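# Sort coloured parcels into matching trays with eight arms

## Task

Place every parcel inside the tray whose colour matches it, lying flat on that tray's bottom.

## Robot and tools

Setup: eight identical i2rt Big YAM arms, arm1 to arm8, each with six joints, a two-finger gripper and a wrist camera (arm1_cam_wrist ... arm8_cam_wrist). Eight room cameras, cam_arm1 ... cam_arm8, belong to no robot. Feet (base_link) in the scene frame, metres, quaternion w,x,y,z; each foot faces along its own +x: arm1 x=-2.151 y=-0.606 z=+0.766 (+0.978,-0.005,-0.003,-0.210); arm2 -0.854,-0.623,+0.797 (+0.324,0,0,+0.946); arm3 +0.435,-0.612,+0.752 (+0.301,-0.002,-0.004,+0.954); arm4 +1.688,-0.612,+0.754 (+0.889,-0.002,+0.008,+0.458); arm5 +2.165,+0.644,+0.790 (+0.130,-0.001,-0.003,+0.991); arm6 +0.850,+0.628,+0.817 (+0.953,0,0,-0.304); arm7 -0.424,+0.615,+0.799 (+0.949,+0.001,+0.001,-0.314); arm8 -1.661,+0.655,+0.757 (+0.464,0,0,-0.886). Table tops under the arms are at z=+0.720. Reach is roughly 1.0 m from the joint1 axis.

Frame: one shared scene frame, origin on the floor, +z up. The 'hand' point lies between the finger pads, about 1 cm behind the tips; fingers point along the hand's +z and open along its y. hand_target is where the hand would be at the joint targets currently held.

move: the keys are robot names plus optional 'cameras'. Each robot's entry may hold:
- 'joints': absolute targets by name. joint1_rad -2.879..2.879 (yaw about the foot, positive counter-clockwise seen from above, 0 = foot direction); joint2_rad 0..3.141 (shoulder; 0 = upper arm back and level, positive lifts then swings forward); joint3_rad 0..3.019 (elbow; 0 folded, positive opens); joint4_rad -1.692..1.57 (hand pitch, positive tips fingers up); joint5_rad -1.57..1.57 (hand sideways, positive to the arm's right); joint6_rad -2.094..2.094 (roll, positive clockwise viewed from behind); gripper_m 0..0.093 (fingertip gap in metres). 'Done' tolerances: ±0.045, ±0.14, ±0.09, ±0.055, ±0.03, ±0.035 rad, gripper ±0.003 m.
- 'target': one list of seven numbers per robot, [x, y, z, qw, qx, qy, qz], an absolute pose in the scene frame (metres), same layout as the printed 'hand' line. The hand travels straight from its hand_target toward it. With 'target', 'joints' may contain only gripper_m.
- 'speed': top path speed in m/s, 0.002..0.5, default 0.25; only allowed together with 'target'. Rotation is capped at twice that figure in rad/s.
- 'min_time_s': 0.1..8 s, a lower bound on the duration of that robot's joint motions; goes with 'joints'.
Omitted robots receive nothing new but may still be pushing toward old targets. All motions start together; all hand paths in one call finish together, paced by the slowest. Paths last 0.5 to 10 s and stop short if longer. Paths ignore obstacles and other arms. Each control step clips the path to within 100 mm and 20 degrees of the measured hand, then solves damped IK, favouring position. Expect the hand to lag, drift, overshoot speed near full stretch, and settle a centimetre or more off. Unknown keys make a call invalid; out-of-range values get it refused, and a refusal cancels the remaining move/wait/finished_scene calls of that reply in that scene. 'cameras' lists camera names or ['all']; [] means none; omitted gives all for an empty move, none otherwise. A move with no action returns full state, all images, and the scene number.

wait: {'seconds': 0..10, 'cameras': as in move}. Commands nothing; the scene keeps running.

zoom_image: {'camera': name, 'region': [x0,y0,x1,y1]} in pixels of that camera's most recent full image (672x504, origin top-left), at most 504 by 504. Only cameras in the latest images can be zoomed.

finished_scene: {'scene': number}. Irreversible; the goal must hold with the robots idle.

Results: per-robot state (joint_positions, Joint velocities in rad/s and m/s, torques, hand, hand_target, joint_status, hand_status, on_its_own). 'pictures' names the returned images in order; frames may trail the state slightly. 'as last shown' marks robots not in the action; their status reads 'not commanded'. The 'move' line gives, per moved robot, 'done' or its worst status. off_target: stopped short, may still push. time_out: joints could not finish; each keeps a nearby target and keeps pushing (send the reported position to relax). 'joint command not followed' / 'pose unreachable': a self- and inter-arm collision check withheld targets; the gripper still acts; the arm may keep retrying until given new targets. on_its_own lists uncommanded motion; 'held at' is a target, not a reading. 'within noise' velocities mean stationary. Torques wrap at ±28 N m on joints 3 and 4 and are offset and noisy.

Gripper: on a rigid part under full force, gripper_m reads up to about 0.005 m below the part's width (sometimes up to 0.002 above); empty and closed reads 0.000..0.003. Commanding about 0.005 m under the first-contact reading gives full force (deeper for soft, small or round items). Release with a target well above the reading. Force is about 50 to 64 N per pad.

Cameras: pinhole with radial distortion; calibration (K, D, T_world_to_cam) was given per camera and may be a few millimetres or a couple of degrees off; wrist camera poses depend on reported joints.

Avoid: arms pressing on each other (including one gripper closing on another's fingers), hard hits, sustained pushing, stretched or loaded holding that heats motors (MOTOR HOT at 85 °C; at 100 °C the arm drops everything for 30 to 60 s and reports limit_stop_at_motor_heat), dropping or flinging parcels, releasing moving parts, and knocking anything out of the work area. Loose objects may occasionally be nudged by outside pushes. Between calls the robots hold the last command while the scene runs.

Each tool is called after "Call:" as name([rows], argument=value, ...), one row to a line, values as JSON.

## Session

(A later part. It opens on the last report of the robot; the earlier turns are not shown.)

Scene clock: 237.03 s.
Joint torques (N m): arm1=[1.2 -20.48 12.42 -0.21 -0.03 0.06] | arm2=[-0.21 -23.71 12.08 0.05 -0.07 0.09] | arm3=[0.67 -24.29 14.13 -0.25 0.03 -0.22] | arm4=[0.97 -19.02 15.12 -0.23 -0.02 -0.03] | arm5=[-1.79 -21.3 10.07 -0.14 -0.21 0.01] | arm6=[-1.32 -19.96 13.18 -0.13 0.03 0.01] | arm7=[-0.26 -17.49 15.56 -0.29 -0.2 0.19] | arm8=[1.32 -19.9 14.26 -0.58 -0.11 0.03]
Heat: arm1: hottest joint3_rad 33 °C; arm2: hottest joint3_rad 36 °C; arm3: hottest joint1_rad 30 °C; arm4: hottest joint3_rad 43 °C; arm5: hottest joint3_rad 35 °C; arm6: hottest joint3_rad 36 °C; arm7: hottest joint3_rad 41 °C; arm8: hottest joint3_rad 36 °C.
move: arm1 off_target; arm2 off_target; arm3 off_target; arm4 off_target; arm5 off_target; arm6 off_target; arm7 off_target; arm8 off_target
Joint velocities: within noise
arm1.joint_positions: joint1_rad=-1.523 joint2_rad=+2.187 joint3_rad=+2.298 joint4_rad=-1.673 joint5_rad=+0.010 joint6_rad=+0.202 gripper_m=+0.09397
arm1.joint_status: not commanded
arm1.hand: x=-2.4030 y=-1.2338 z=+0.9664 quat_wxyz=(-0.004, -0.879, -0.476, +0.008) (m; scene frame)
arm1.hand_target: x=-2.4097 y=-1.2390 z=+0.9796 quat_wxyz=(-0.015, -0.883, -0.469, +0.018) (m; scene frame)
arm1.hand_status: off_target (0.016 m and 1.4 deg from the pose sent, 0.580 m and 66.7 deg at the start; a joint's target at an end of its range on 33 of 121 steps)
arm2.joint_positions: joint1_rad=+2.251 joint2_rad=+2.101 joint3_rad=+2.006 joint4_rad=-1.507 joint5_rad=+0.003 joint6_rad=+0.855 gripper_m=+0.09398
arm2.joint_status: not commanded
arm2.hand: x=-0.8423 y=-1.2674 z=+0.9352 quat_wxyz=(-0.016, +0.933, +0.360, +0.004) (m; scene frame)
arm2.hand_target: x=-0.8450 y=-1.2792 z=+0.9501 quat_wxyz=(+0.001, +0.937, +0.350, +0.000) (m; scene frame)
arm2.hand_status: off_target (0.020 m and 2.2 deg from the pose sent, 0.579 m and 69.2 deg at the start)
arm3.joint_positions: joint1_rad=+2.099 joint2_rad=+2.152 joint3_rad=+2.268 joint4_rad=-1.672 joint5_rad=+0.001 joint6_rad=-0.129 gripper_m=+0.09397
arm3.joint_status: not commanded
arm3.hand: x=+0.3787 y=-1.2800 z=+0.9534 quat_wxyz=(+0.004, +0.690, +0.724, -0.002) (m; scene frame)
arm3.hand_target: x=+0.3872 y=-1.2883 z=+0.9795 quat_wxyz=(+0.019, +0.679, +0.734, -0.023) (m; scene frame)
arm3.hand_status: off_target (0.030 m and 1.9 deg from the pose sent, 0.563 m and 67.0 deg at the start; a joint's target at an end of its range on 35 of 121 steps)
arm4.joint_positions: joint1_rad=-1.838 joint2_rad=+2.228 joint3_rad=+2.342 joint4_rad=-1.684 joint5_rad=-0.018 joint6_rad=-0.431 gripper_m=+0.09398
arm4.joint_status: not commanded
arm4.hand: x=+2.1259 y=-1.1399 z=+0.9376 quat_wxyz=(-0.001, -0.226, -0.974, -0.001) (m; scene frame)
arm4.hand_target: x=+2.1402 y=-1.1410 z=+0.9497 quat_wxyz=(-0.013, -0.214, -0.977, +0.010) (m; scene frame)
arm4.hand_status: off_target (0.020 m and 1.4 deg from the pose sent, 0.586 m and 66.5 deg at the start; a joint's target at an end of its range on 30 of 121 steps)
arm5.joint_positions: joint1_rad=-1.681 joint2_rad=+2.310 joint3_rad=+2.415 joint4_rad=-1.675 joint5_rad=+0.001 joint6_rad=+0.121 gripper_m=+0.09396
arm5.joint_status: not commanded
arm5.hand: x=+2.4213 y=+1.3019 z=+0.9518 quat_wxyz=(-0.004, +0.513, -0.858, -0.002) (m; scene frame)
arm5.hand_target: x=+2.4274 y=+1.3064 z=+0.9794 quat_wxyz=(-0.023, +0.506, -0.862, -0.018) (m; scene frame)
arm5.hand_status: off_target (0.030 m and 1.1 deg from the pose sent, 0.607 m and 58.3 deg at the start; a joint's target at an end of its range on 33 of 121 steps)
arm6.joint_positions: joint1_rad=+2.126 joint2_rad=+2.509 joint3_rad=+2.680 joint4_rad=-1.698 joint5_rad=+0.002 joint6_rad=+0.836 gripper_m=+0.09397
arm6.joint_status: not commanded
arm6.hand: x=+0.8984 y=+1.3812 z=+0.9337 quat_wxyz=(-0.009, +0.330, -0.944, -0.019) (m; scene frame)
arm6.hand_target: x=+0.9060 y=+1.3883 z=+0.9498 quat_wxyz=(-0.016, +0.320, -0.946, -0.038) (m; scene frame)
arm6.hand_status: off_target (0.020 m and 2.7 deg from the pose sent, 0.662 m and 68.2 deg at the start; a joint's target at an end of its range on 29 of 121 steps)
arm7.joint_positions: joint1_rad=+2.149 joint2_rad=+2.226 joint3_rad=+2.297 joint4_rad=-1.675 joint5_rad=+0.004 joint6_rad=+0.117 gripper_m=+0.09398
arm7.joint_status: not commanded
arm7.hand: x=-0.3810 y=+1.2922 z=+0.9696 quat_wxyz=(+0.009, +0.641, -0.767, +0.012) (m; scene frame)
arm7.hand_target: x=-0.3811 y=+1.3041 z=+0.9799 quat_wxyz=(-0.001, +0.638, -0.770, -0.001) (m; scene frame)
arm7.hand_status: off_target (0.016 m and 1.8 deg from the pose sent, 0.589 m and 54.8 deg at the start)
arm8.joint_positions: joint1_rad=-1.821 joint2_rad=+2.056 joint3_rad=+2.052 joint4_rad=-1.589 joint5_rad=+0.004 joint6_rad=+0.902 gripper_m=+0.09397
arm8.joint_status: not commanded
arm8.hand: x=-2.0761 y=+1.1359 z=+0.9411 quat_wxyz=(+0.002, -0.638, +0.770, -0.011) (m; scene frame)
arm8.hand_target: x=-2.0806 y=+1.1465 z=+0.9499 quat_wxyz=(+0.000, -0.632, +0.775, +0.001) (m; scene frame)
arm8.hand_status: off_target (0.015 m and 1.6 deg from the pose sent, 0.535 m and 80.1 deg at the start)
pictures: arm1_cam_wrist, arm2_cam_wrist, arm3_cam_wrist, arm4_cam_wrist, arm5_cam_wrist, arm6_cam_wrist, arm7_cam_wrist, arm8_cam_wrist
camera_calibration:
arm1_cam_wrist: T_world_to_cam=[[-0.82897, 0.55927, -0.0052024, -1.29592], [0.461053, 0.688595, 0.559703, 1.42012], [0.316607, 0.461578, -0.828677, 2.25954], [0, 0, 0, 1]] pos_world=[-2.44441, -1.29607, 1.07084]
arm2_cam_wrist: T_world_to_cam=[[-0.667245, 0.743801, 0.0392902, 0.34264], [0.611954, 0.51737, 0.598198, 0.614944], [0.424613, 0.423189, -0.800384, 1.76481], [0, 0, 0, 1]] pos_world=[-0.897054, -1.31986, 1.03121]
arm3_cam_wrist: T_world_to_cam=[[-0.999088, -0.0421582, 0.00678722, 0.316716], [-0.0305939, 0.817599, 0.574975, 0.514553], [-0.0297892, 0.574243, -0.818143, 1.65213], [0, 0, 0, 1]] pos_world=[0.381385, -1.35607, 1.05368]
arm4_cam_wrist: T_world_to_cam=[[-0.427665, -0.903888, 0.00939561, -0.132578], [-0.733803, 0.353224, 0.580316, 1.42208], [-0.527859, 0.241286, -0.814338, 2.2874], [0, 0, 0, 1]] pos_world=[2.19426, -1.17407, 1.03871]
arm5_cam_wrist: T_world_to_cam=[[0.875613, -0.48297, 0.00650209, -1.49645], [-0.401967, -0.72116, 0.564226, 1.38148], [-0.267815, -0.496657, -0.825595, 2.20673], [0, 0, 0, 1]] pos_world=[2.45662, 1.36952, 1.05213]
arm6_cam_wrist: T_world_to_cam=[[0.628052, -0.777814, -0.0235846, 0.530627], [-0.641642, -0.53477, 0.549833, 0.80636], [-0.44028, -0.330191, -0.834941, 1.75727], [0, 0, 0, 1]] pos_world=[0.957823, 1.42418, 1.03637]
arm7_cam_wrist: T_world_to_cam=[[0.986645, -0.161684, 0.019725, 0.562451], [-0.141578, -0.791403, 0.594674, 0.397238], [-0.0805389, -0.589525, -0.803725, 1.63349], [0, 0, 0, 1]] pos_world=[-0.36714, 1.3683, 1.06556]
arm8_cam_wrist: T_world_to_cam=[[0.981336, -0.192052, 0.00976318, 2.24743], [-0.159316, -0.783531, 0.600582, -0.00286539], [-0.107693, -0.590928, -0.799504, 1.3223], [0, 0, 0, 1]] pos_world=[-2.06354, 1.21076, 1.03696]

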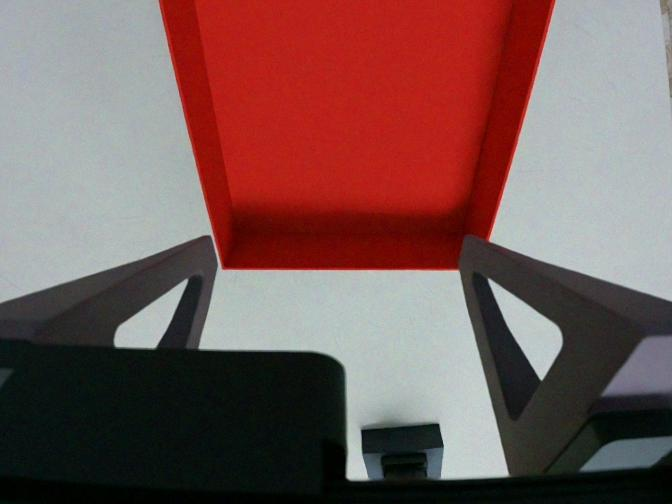

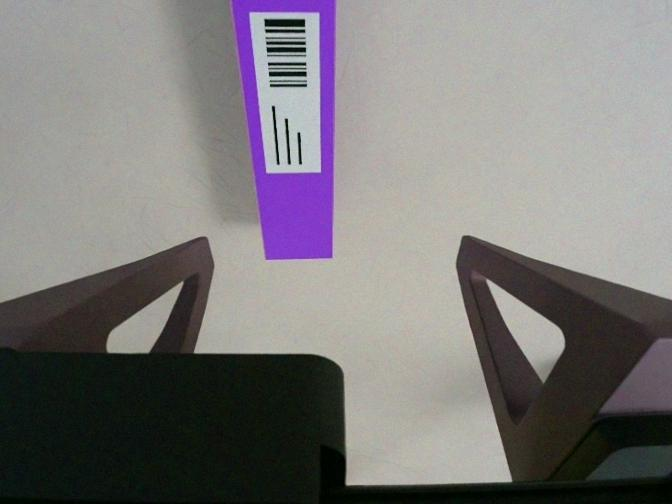

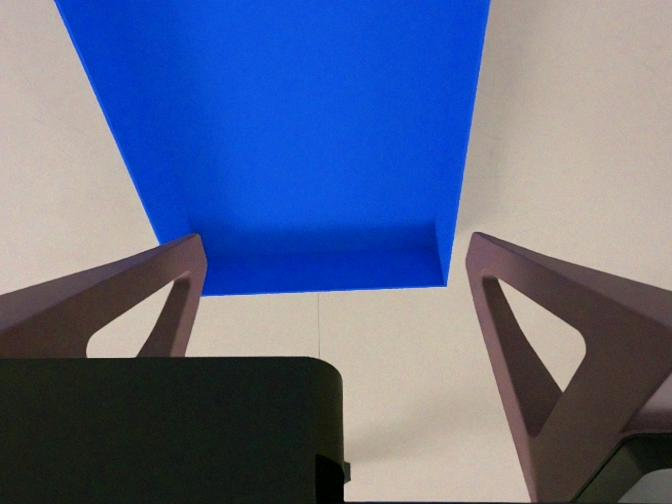

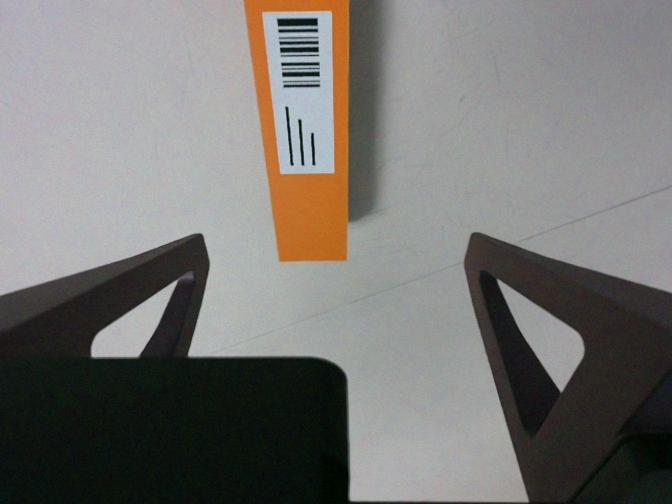

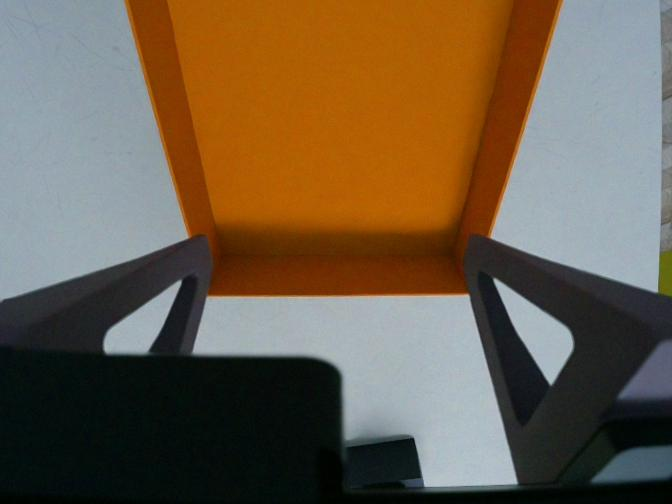

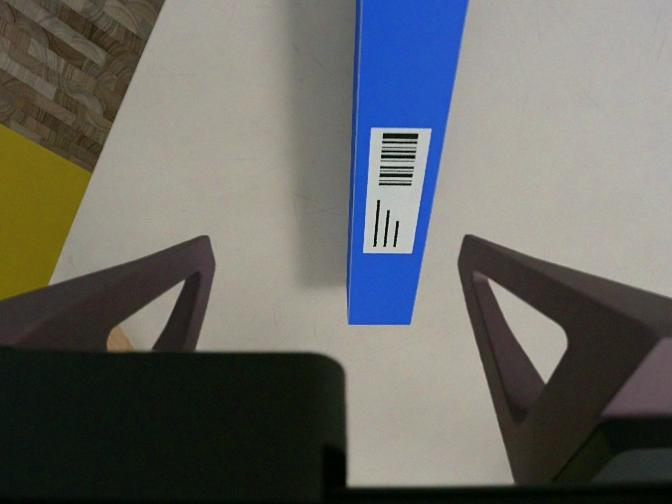

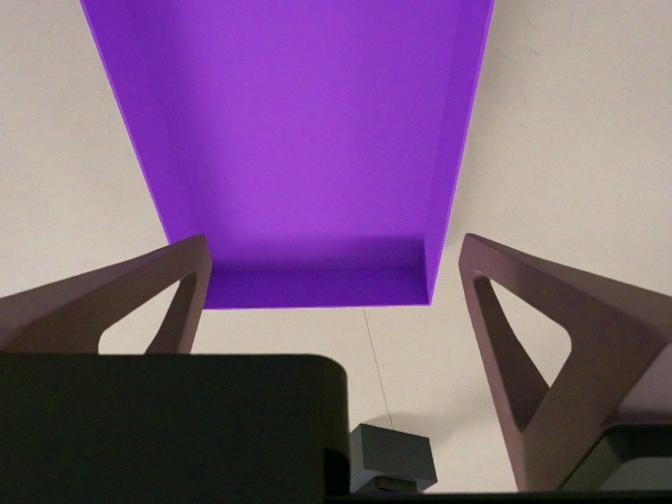

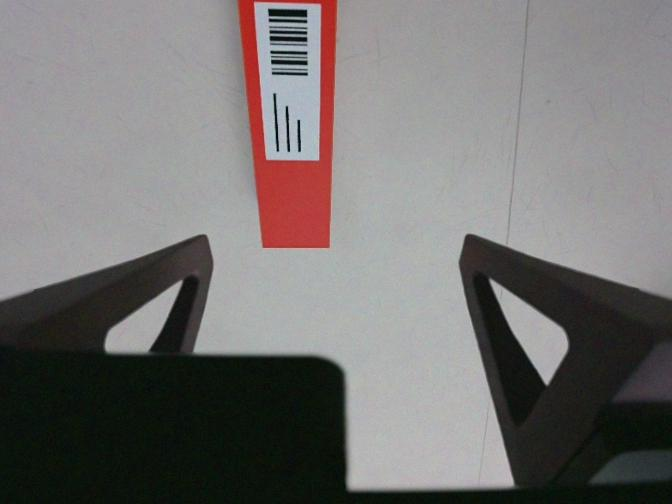

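Call:
move(arm8={"target": [-2.1115, 1.1575, 0.85, 0, -0.6177, 0.7864, 0]}, arm2={"target": [-0.825, -1.295, 0.855, 0, 0.9403, 0.3404, 0]}, arm6={"target": [0.883, 1.313, 0.856, 0, -0.3173, 0.9483, 0]}, arm4={"target": [2.149, -1.127, 0.852, 0, 0.1994, 0.9799, 0]}, arm1={"joints": {"joint2_rad": 0.7, "joint3_rad": 1.43, "joint4_rad": -1.3}, "min_time_s": 3}, arm3={"joints": {"joint2_rad": 0.7, "joint3_rad": 1.43, "joint4_rad": -1.3}, "min_time_s": 3}, arm7={"joints": {"joint2_rad": 0.7, "joint3_rad": 1.43, "joint4_rad": -1.3}, "min_time_s": 3}, arm5={"joints": {"joint2_rad": 0.7, "joint3_rad": 1.43, "joint4_rad": -1.3}, "min_time_s": 3}, cameras=["arm2_cam_wrist","arm4_cam_wrist","arm6_cam_wrist","arm8_cam_wrist"])

Scene clock: 329.40 s.
Joint torques (N m): arm1=[0.62 1.9 7.02 2.37 0 0.06] | arm2=[0.38 -25.7 8.5 0.9 -0.05 0.09] | arm3=[0.62 -0.44 8.36 2.19 0.03 -0.21] | arm4=[0.67 -18.9 9.88 0.75 -0.03 -0.03] | arm5=[-1.2 2.73 6.43 2.35 -0.21 0.05] | arm6=[0.21 -20.6 8.09 0.46 0.1 0] | arm7=[-0.21 0.21 8.03 2.03 -0.2 0.19] | arm8=[2.43 -21.89 10.76 0.13 -0.1 0.05]
Heat: arm1: hottest joint3_rad 43 °C; arm2: hottest joint3_rad 39 °C; arm3: hottest joint2_rad 34 °C; arm4: hottest joint3_rad 47 °C; arm5: hottest joint3_rad 41 °C; arm6: hottest joint3_rad 39 °C; arm7: hottest joint3_rad 46 °C; arm8: hottest joint3_rad 43 °C.
move: arm1 done; arm2 done; arm3 done; arm4 off_target; arm5 done; arm6 off_target; arm7 done; arm8 done
Joint velocities: within noise
arm1.joint_positions: joint1_rad=-1.523 joint2_rad=+0.697 joint3_rad=+1.439 joint4_rad=-1.319 joint5_rad=+0.010 joint6_rad=+0.202 gripper_m=+0.09397
arm1.joint_status: all done
arm1.hand: x=-2.2523 y=-0.8456 z=+1.3167 quat_wxyz=(-0.308, -0.773, -0.414, +0.369) (m; scene frame)
arm1.hand_target: x=-2.2554 y=-0.8497 z=+1.3155 quat_wxyz=(-0.311, -0.774, -0.408, +0.370) (m; scene frame)
arm1.hand_status: not commanded
arm2.joint_positions: joint1_rad=+2.273 joint2_rad=+2.207 joint3_rad=+1.962 joint4_rad=-1.348 joint5_rad=+0.003 joint6_rad=+0.905 gripper_m=+0.09398
arm2.joint_status: not commanded
arm2.hand: x=-0.8271 y=-1.2889 z=+0.8504 quat_wxyz=(-0.012, +0.938, +0.346, +0.002) (m; scene frame)
arm2.hand_target: x=-0.8249 y=-1.2950 z=+0.8550 quat_wxyz=(+0.000, +0.940, +0.340, +0.000) (m; scene frame)
arm2.hand_status: done (0.008 m and 1.5 deg from the pose sent, 0.087 m and 3.0 deg at the start)
arm3.joint_positions: joint1_rad=+2.099 joint2_rad=+0.694 joint3_rad=+1.428 joint4_rad=-1.324 joint5_rad=+0.001 joint6_rad=-0.129 gripper_m=+0.09397
arm3.joint_status: all done
arm3.hand: x=+0.4100 y=-0.8779 z=+1.2930 quat_wxyz=(+0.296, +0.611, +0.638, -0.363) (m; scene frame)
arm3.hand_target: x=+0.4128 y=-0.8836 z=+1.2971 quat_wxyz=(+0.300, +0.599, +0.644, -0.371) (m; scene frame)
arm3.hand_status: not commanded
arm4.joint_positions: joint1_rad=-1.811 joint2_rad=+2.227 joint3_rad=+2.151 joint4_rad=-1.485 joint5_rad=-0.018 joint6_rad=-0.436 gripper_m=+0.09398
arm4.joint_status: not commanded
arm4.hand: x=+2.1420 y=-1.1310 z=+0.8655 quat_wxyz=(-0.005, -0.209, -0.978, +0.002) (m; scene frame)
arm4.hand_target: x=+2.1487 y=-1.1268 z=+0.8522 quat_wxyz=(+0.000, -0.199, -0.980, +0.000) (m; scene frame)
arm4.hand_status: off_target (0.016 m and 1.3 deg from the pose sent, 0.090 m and 3.1 deg at the start)
arm5.joint_positions: joint1_rad=-1.681 joint2_rad=+0.694 joint3_rad=+1.425 joint4_rad=-1.321 joint5_rad=+0.001 joint6_rad=+0.122 gripper_m=+0.09396
arm5.joint_status: all done
arm5.hand: x=+2.2593 y=+0.8873 z=+1.3338 quat_wxyz=(-0.375, +0.452, -0.756, -0.290) (m; scene frame)
arm5.hand_target: x=+2.2622 y=+0.8911 z=+1.3395 quat_wxyz=(-0.381, +0.444, -0.755, -0.297) (m; scene frame)
arm5.hand_status: not commanded
arm6.joint_positions: joint1_rad=+2.131 joint2_rad=+2.289 joint3_rad=+2.011 joint4_rad=-1.336 joint5_rad=+0.000 joint6_rad=+0.869 gripper_m=+0.09398
arm6.joint_status: not commanded
arm6.hand: x=+0.8899 y=+1.3057 z=+0.8355 quat_wxyz=(+0.008, +0.317, -0.948, +0.020) (m; scene frame)
arm6.hand_target: x=+0.8831 y=+1.3126 z=+0.8560 quat_wxyz=(+0.000, +0.317, -0.948, +0.000) (m; scene frame)
arm6.hand_status: off_target (0.023 m and 2.5 deg from the pose sent, 0.104 m and 2.9 deg at the start)
arm7.joint_positions: joint1_rad=+2.149 joint2_rad=+0.694 joint3_rad=+1.440 joint4_rad=-1.320 joint5_rad=+0.004 joint6_rad=+0.117 gripper_m=+0.09398
arm7.joint_status: all done
arm7.hand: x=-0.4062 y=+0.8758 z=+1.3495 quat_wxyz=(-0.330, +0.562, -0.674, -0.347) (m; scene frame)
arm7.hand_target: x=-0.4065 y=+0.8822 z=+1.3470 quat_wxyz=(-0.329, +0.559, -0.675, -0.351) (m; scene frame)
arm7.hand_status: not commanded
arm8.joint_positions: joint1_rad=-1.810 joint2_rad=+2.180 joint3_rad=+2.021 joint4_rad=-1.426 joint5_rad=+0.004 joint6_rad=+0.963 gripper_m=+0.09397
arm8.joint_status: not commanded
arm8.hand: x=-2.1033 y=+1.1555 z=+0.8504 quat_wxyz=(+0.002, -0.618, +0.786, -0.008) (m; scene frame)
arm8.hand_target: x=-2.1113 y=+1.1573 z=+0.8501 quat_wxyz=(+0.000, -0.618, +0.786, +0.000) (m; scene frame)
arm8.hand_status: done (0.008 m and 0.9 deg from the pose sent, 0.100 m and 3.2 deg at the start)
pictures: arm2_cam_wrist, arm4_cam_wrist, arm6_cam_wrist, arm8_cam_wrist
camera_calibration:
arm2_cam_wrist: T_world_to_cam=[[-0.645741, 0.762855, 0.0327115, 0.420104], [0.626957, 0.505279, 0.592975, 0.66871], [0.435826, 0.403417, -0.804556, 1.68696], [0, 0, 0, 1]] pos_world=[-0.883196, -1.33891, 0.946986]
arm4_cam_wrist: T_world_to_cam=[[-0.396985, -0.917718, 0.0140326, -0.202364], [-0.748885, 0.332716, 0.573124, 1.48785], [-0.530635, 0.217013, -0.819349, 2.21786], [0, 0, 0, 1]] pos_world=[2.21077, -1.16205, 0.967315]
arm6_cam_wrist: T_world_to_cam=[[0.606239, -0.794293, 0.0396698, 0.462993], [-0.651334, -0.467268, 0.59785, 0.694809], [-0.456331, -0.388278, -0.800626, 1.70809], [0, 0, 0, 1]] pos_world=[0.951323, 1.35563, 0.93378]
arm8_cam_wrist: T_world_to_cam=[[0.970641, -0.240489, 0.00450018, 2.31667], [-0.195659, -0.778545, 0.59631, -0.0160136], [-0.139902, -0.579683, -0.802742, 1.18049], [0, 0, 0, 1]] pos_world=[-2.08663, 1.22898, 0.946753]

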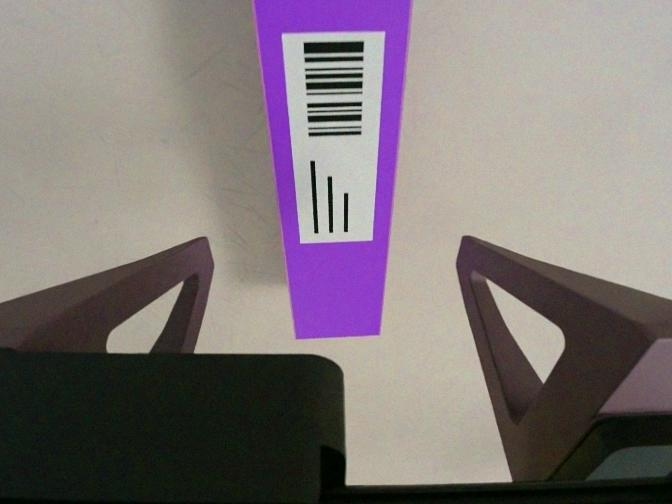

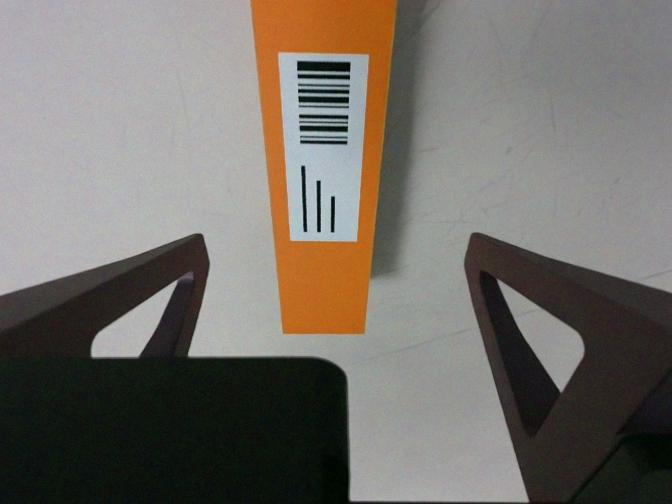

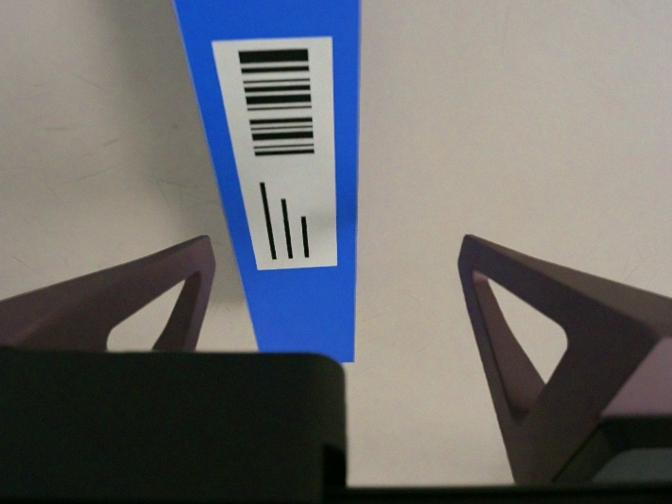

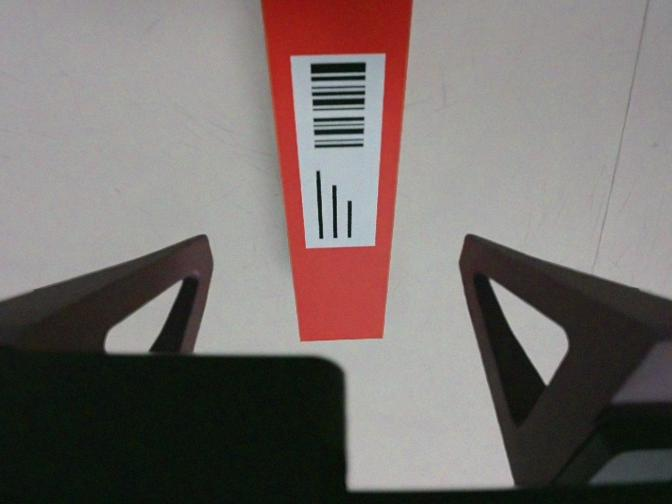

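Call:
move(arm8={"target": [-2.109, 1.161, 0.748, 0, -0.6225, 0.7826, 0], "speed": 0.1}, arm2={"target": [-0.831, -1.295, 0.752, 0, 0.9403, 0.3404, 0], "speed": 0.1}, arm6={"target": [0.878, 1.329, 0.762, 0, -0.328, 0.9447, 0], "speed": 0.1}, arm4={"target": [2.152, -1.127, 0.745, 0, 0.1994, 0.9799, 0], "speed": 0.1}, arm1={"joints": {"joint1_rad": 1.46, "joint6_rad": 0}, "min_time_s": 4}, arm3={"joints": {"joint1_rad": -2.16, "joint6_rad": 0}, "min_time_s": 5}, arm7={"joints": {"joint1_rad": -1.26, "joint6_rad": 0}, "min_time_s": 4}, arm5={"joints": {"joint1_rad": 0.645, "joint6_rad": 0}, "min_time_s": 4}, cameras=["arm2_cam_wrist","arm4_cam_wrist","arm6_cam_wrist","arm8_cam_wrist","cam_arm3"])

Scene clock: 386.17 s.
Joint torques (N m): arm1=[2.2 1.79 7.05 2.29 0.03 -0.1] | arm2=[-0.32 -24.82 7.38 0.94 -0.04 0] | arm3=[-1.61 -0.15 8.25 2.21 -0.01 0.13] | arm4=[1.03 -18.84 9.63 0.75 -0.02 0.01] | arm5=[-0.21 2.08 6.38 2.35 -0.19 -0.13] | arm6=[0.26 -18.26 8.75 0.51 0.11 -0.14] | arm7=[-1.14 0.03 8.06 2 -0.14 0.02] | arm8=[1.79 -21.42 8.99 0.27 -0.12 -0.1]
Heat: arm1: hottest joint3_rad 35 °C; arm2: hottest joint2_rad 41 °C; arm3: hottest joint3_rad 32 °C; arm4: hottest joint3_rad 44 °C; arm5: hottest joint3_rad 36 °C; arm6: hottest joint2_rad 37 °C; arm7: hottest joint3_rad 43 °C; arm8: hottest joint2_rad 36 °C.
move: arm1 done; arm2 done; arm3 done; arm4 off_target; arm5 done; arm6 done; arm7 done; arm8 off_target
Joint velocities: within noise
arm1.joint_positions: joint1_rad=+1.448 joint2_rad=+0.697 joint3_rad=+1.439 joint4_rad=-1.319 joint5_rad=+0.009 joint6_rad=+0.008 gripper_m=+0.09398
arm1.joint_status: all done
arm1.hand: x=-2.0141 y=-0.3757 z=+1.3126 quat_wxyz=(-0.416, +0.428, -0.769, -0.227) (m; scene frame)
arm1.hand_target: x=-2.0145 y=-0.3695 z=+1.3114 quat_wxyz=(-0.417, +0.436, -0.763, -0.230) (m; scene frame)
arm1.hand_status: not commanded
arm2.joint_positions: joint1_rad=+2.273 joint2_rad=+2.295 joint3_rad=+1.868 joint4_rad=-1.144 joint5_rad=+0.003 joint6_rad=+0.905 gripper_m=+0.09398
arm2.joint_status: not commanded
arm2.hand: x=-0.8272 y=-1.2936 z=+0.7593 quat_wxyz=(-0.001, +0.938, +0.346, -0.001) (m; scene frame)
arm2.hand_target: x=-0.8311 y=-1.2948 z=+0.7519 quat_wxyz=(+0.000, +0.940, +0.340, +0.000) (m; scene frame)
arm2.hand_status: done (0.008 m and 0.7 deg from the pose sent, 0.099 m and 1.5 deg at the start)
arm3.joint_positions: joint1_rad=-2.147 joint2_rad=+0.694 joint3_rad=+1.428 joint4_rad=-1.324 joint5_rad=+0.002 joint6_rad=-0.016 gripper_m=+0.09400
arm3.joint_status: all done
arm3.hand: x=+0.6773 y=-0.5168 z=+1.2966 quat_wxyz=(-0.467, +0.174, -0.863, -0.087) (m; scene frame)
arm3.hand_target: x=+0.6838 y=-0.5186 z=+1.3008 quat_wxyz=(-0.475, +0.160, -0.861, -0.088) (m; scene frame)
arm3.hand_status: not commanded
arm4.joint_positions: joint1_rad=-1.809 joint2_rad=+2.302 joint3_rad=+2.007 joint4_rad=-1.262 joint5_rad=-0.018 joint6_rad=-0.436 gripper_m=+0.09398
arm4.joint_status: not commanded
arm4.hand: x=+2.1442 y=-1.1344 z=+0.7615 quat_wxyz=(-0.006, -0.209, -0.978, +0.003) (m; scene frame)
arm4.hand_target: x=+2.1516 y=-1.1266 z=+0.7451 quat_wxyz=(+0.000, -0.199, -0.980, +0.000) (m; scene frame)
arm4.hand_status: off_target (0.020 m and 1.3 deg from the pose sent, 0.121 m and 1.3 deg at the start)
arm5.joint_positions: joint1_rad=+0.638 joint2_rad=+0.694 joint3_rad=+1.425 joint4_rad=-1.321 joint5_rad=+0.000 joint6_rad=+0.010 gripper_m=+0.09398
arm5.joint_status: all done
arm5.hand: x=+1.9164 y=+0.5437 z=+1.3304 quat_wxyz=(+0.088, +0.869, +0.162, -0.460) (m; scene frame)
arm5.hand_target: x=+1.9128 y=+0.5400 z=+1.3360 quat_wxyz=(+0.090, +0.862, +0.169, -0.469) (m; scene frame)
arm5.hand_status: not commanded
arm6.joint_positions: joint1_rad=+2.139 joint2_rad=+2.392 joint3_rad=+2.003 joint4_rad=-1.198 joint5_rad=+0.000 joint6_rad=+0.869 gripper_m=+0.09398
arm6.joint_status: not commanded
arm6.hand: x=+0.8852 y=+1.3218 z=+0.7626 quat_wxyz=(+0.003, +0.320, -0.947, +0.008) (m; scene frame)
arm6.hand_target: x=+0.8779 y=+1.3289 z=+0.7623 quat_wxyz=(+0.000, +0.328, -0.945, +0.000) (m; scene frame)
arm6.hand_status: done (0.010 m and 1.4 deg from the pose sent, 0.078 m and 2.8 deg at the start)
arm7.joint_positions: joint1_rad=-1.251 joint2_rad=+0.694 joint3_rad=+1.440 joint4_rad=-1.320 joint5_rad=+0.002 joint6_rad=+0.009 gripper_m=+0.09400
arm7.joint_status: all done
arm7.hand: x=-0.5069 y=+0.3639 z=+1.3481 quat_wxyz=(-0.280, -0.715, -0.511, +0.386) (m; scene frame)
arm7.hand_target: x=-0.5109 y=+0.3586 z=+1.3456 quat_wxyz=(-0.278, -0.714, -0.511, +0.390) (m; scene frame)
arm7.hand_status: not commanded
arm8.joint_positions: joint1_rad=-1.810 joint2_rad=+2.251 joint3_rad=+1.909 joint4_rad=-1.216 joint5_rad=+0.004 joint6_rad=+0.960 gripper_m=+0.09397
arm8.joint_status: not commanded
arm8.hand: x=-2.1086 y=+1.1614 z=+0.7630 quat_wxyz=(+0.001, -0.619, +0.785, +0.006) (m; scene frame)
arm8.hand_target: x=-2.1088 y=+1.1608 z=+0.7482 quat_wxyz=(+0.000, -0.623, +0.783, +0.000) (m; scene frame)
arm8.hand_status: off_target (0.015 m and 0.8 deg from the pose sent, 0.103 m and 1.1 deg at the start)
pictures: arm2_cam_wrist, arm4_cam_wrist, arm6_cam_wrist, arm8_cam_wrist, cam_arm3
camera_calibration:
arm2_cam_wrist: T_world_to_cam=[[-0.645445, 0.763654, 0.0152478, 0.44116], [0.626646, 0.51802, 0.582211, 0.749556], [0.436709, 0.38534, -0.812895, 1.59931], [0, 0, 0, 1]] pos_world=[-0.883393, -1.34146, 0.856942]
arm4_cam_wrist: T_world_to_cam=[[-0.395576, -0.918303, 0.0155048, -0.207936], [-0.750665, 0.332997, 0.570626, 1.55626], [-0.52917, 0.214087, -0.821064, 2.12935], [0, 0, 0, 1]] pos_world=[2.21276, -1.16504, 0.863517]
arm6_cam_wrist: T_world_to_cam=[[0.61254, -0.790196, 0.0196274, 0.485801], [-0.64831, -0.488038, 0.584391, 0.777956], [-0.452204, -0.370688, -0.811235, 1.63497], [0, 0, 0, 1]] pos_world=[0.946123, 1.36961, 0.862176]
arm8_cam_wrist: T_world_to_cam=[[0.971169, -0.237701, -0.0181485, 2.3388], [-0.182737, -0.791167, 0.583663, 0.091215], [-0.153096, -0.563518, -0.811793, 1.07332], [0, 0, 0, 1]] pos_world=[-2.09038, 1.23294, 0.860518]

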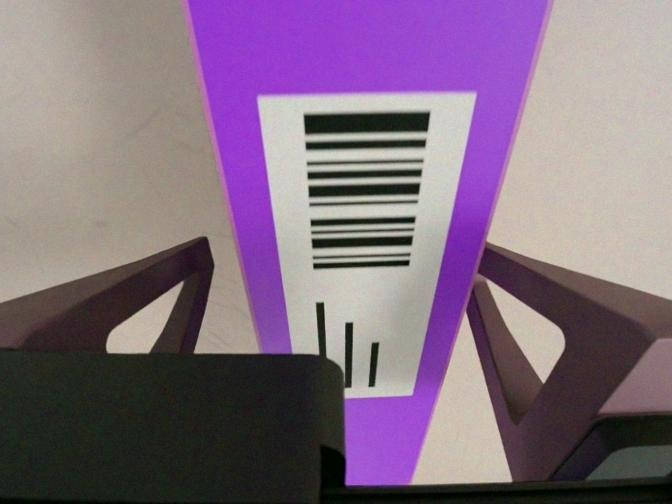

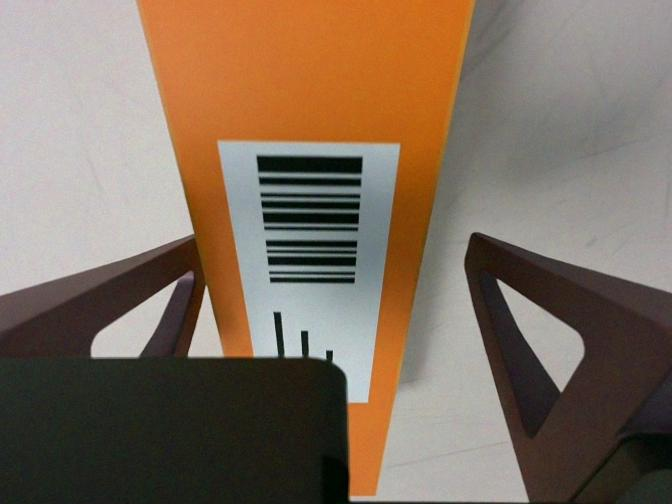

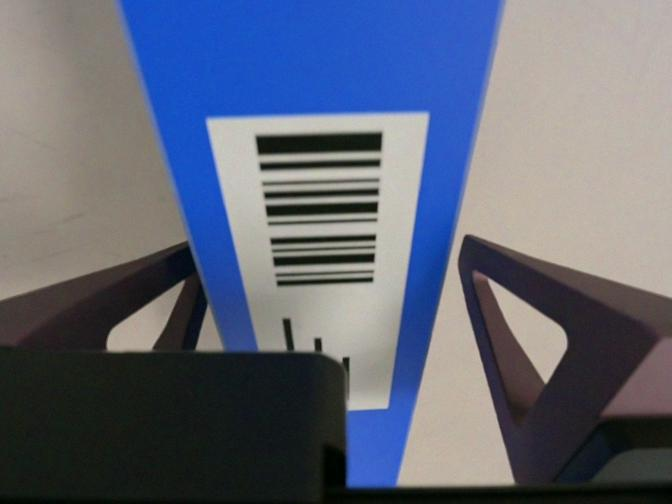

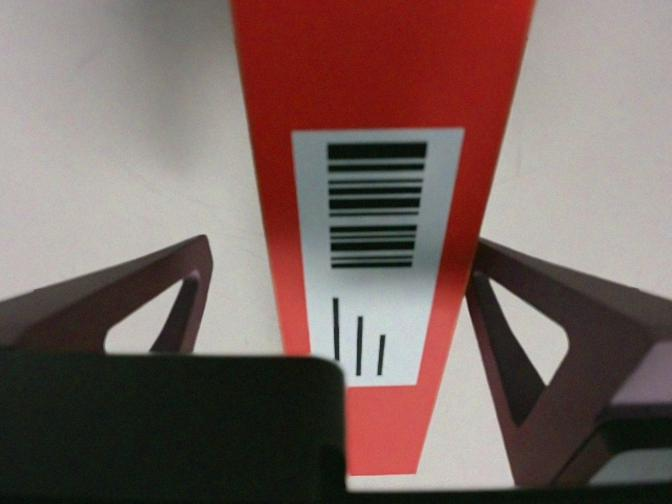

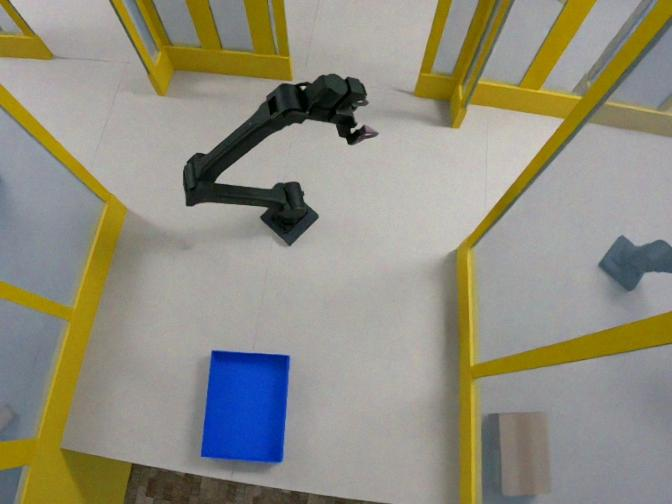

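Call:
move(arm8={"joints": {"gripper_m": 0.05}}, arm2={"joints": {"gripper_m": 0.05}}, arm6={"joints": {"gripper_m": 0.05}}, arm4={"joints": {"gripper_m": 0.05}}, cameras=["arm2_cam_wrist","arm6_cam_wrist"])

Scene clock: 404.17 s.
Joint torques (N m): arm1=[2.2 1.44 7.04 2.29 0.03 -0.05] | arm2=[-0.32 -24.82 7.38 0.92 -0.02 0] | arm3=[-1.55 -0.09 8.28 2.17 -0.01 0.12] | arm4=[0.97 -18.84 9.65 0.75 -0.03 0.02] | arm5=[-0.56 2.02 6.48 2.54 -0.19 -0.16] | arm6=[0.21 -18.2 8.73 0.5 0.12 -0.13] | arm7=[-1.08 0.09 8.05 2.03 -0.14 0.03] | arm8=[1.73 -21.36 9.03 0.25 -0.11 -0.11]
Heat: arm1: hottest joint3_rad 34 °C; arm2: hottest joint2_rad 41 °C; arm3: hottest joint3_rad 32 °C; arm4: hottest joint3_rad 45 °C; arm5: hottest joint3_rad 36 °C; arm6: hottest joint2_rad 38 °C; arm7: hottest joint3_rad 42 °C; arm8: hottest joint2_rad 37 °C.
move: arm2 off_target; arm4 off_target; arm6 off_target; arm8 off_target
Joint velocities: within noise
arm1, arm3, arm5, arm7: as last shown
arm2.joint_positions: joint1_rad=+2.273 joint2_rad=+2.295 joint3_rad=+1.868 joint4_rad=-1.143 joint5_rad=+0.002 joint6_rad=+0.905 gripper_m=+0.05900
arm2.joint_status: gripper_m off_target (ended at +0.05903, target +0.05000)
arm2.hand: x=-0.8271 y=-1.2937 z=+0.7593 quat_wxyz=(-0.001, +0.938, +0.346, -0.001) (m; scene frame)
arm2.hand_target: x=-0.8311 y=-1.2948 z=+0.7519 quat_wxyz=(+0.000, +0.940, +0.340, +0.000) (m; scene frame)
arm2.hand_status: not commanded
arm3.hand: x=+0.6773 y=-0.5168 z=+1.2966 quat_wxyz=(-0.466, +0.174, -0.863, -0.087) (m; scene frame)
arm3.hand_target: x=+0.6838 y=-0.5186 z=+1.3008 quat_wxyz=(-0.475, +0.159, -0.861, -0.088) (m; scene frame)
arm4.joint_positions: joint1_rad=-1.809 joint2_rad=+2.302 joint3_rad=+2.007 joint4_rad=-1.262 joint5_rad=-0.018 joint6_rad=-0.436 gripper_m=+0.05966
arm4.joint_status: gripper_m off_target (ended at +0.05969, target +0.05000)
arm4.hand: x=+2.1444 y=-1.1342 z=+0.7615 quat_wxyz=(-0.006, -0.209, -0.978, +0.003) (m; scene frame)
arm4.hand_target: x=+2.1516 y=-1.1266 z=+0.7451 quat_wxyz=(+0.000, -0.199, -0.980, +0.000) (m; scene frame)
arm4.hand_status: not commanded
arm6.joint_positions: joint1_rad=+2.139 joint2_rad=+2.392 joint3_rad=+2.003 joint4_rad=-1.197 joint5_rad=+0.000 joint6_rad=+0.868 gripper_m=+0.06000
arm6.joint_status: gripper_m off_target (ended at +0.06004, target +0.05000)
arm6.hand: x=+0.8852 y=+1.3221 z=+0.7626 quat_wxyz=(+0.003, +0.321, -0.947, +0.007) (m; scene frame)
arm6.hand_target: x=+0.8779 y=+1.3289 z=+0.7623 quat_wxyz=(+0.000, +0.328, -0.945, +0.000) (m; scene frame)
arm6.hand_status: not commanded
arm8.joint_positions: joint1_rad=-1.810 joint2_rad=+2.251 joint3_rad=+1.909 joint4_rad=-1.216 joint5_rad=+0.003 joint6_rad=+0.960 gripper_m=+0.06002
arm8.joint_status: gripper_m off_target (ended at +0.06005, target +0.05000)
arm8.hand: x=-2.1087 y=+1.1614 z=+0.7630 quat_wxyz=(+0.001, -0.619, +0.785, +0.006) (m; scene frame)
arm8.hand_target: x=-2.1088 y=+1.1608 z=+0.7482 quat_wxyz=(+0.000, -0.622, +0.783, +0.000) (m; scene frame)
arm8.hand_status: not commanded
pictures: arm2_cam_wrist, arm6_cam_wrist
camera_calibration:
arm2_cam_wrist: T_world_to_cam=[[-0.645411, 0.763699, 0.0144549, 0.442072], [0.626203, 0.518185, 0.582541, 0.749091], [0.437395, 0.38503, -0.812673, 1.5993], [0, 0, 0, 1]] pos_world=[-0.883291, -1.34156, 0.856942]
arm6_cam_wrist: T_world_to_cam=[[0.613075, -0.789807, 0.0185501, 0.48591], [-0.647812, -0.489137, 0.584024, 0.77934], [-0.452193, -0.370068, -0.811524, 1.63438], [0, 0, 0, 1]] pos_world=[0.946024, 1.36981, 0.862176]

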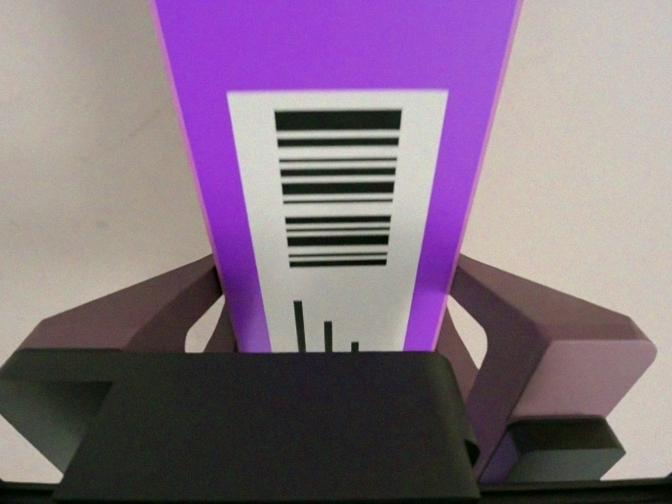

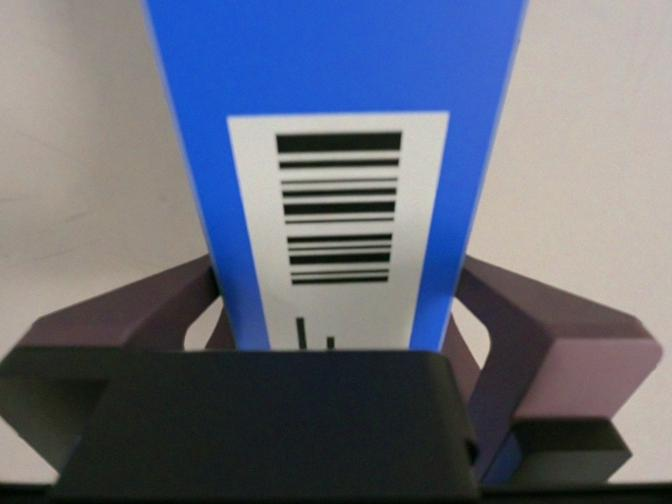

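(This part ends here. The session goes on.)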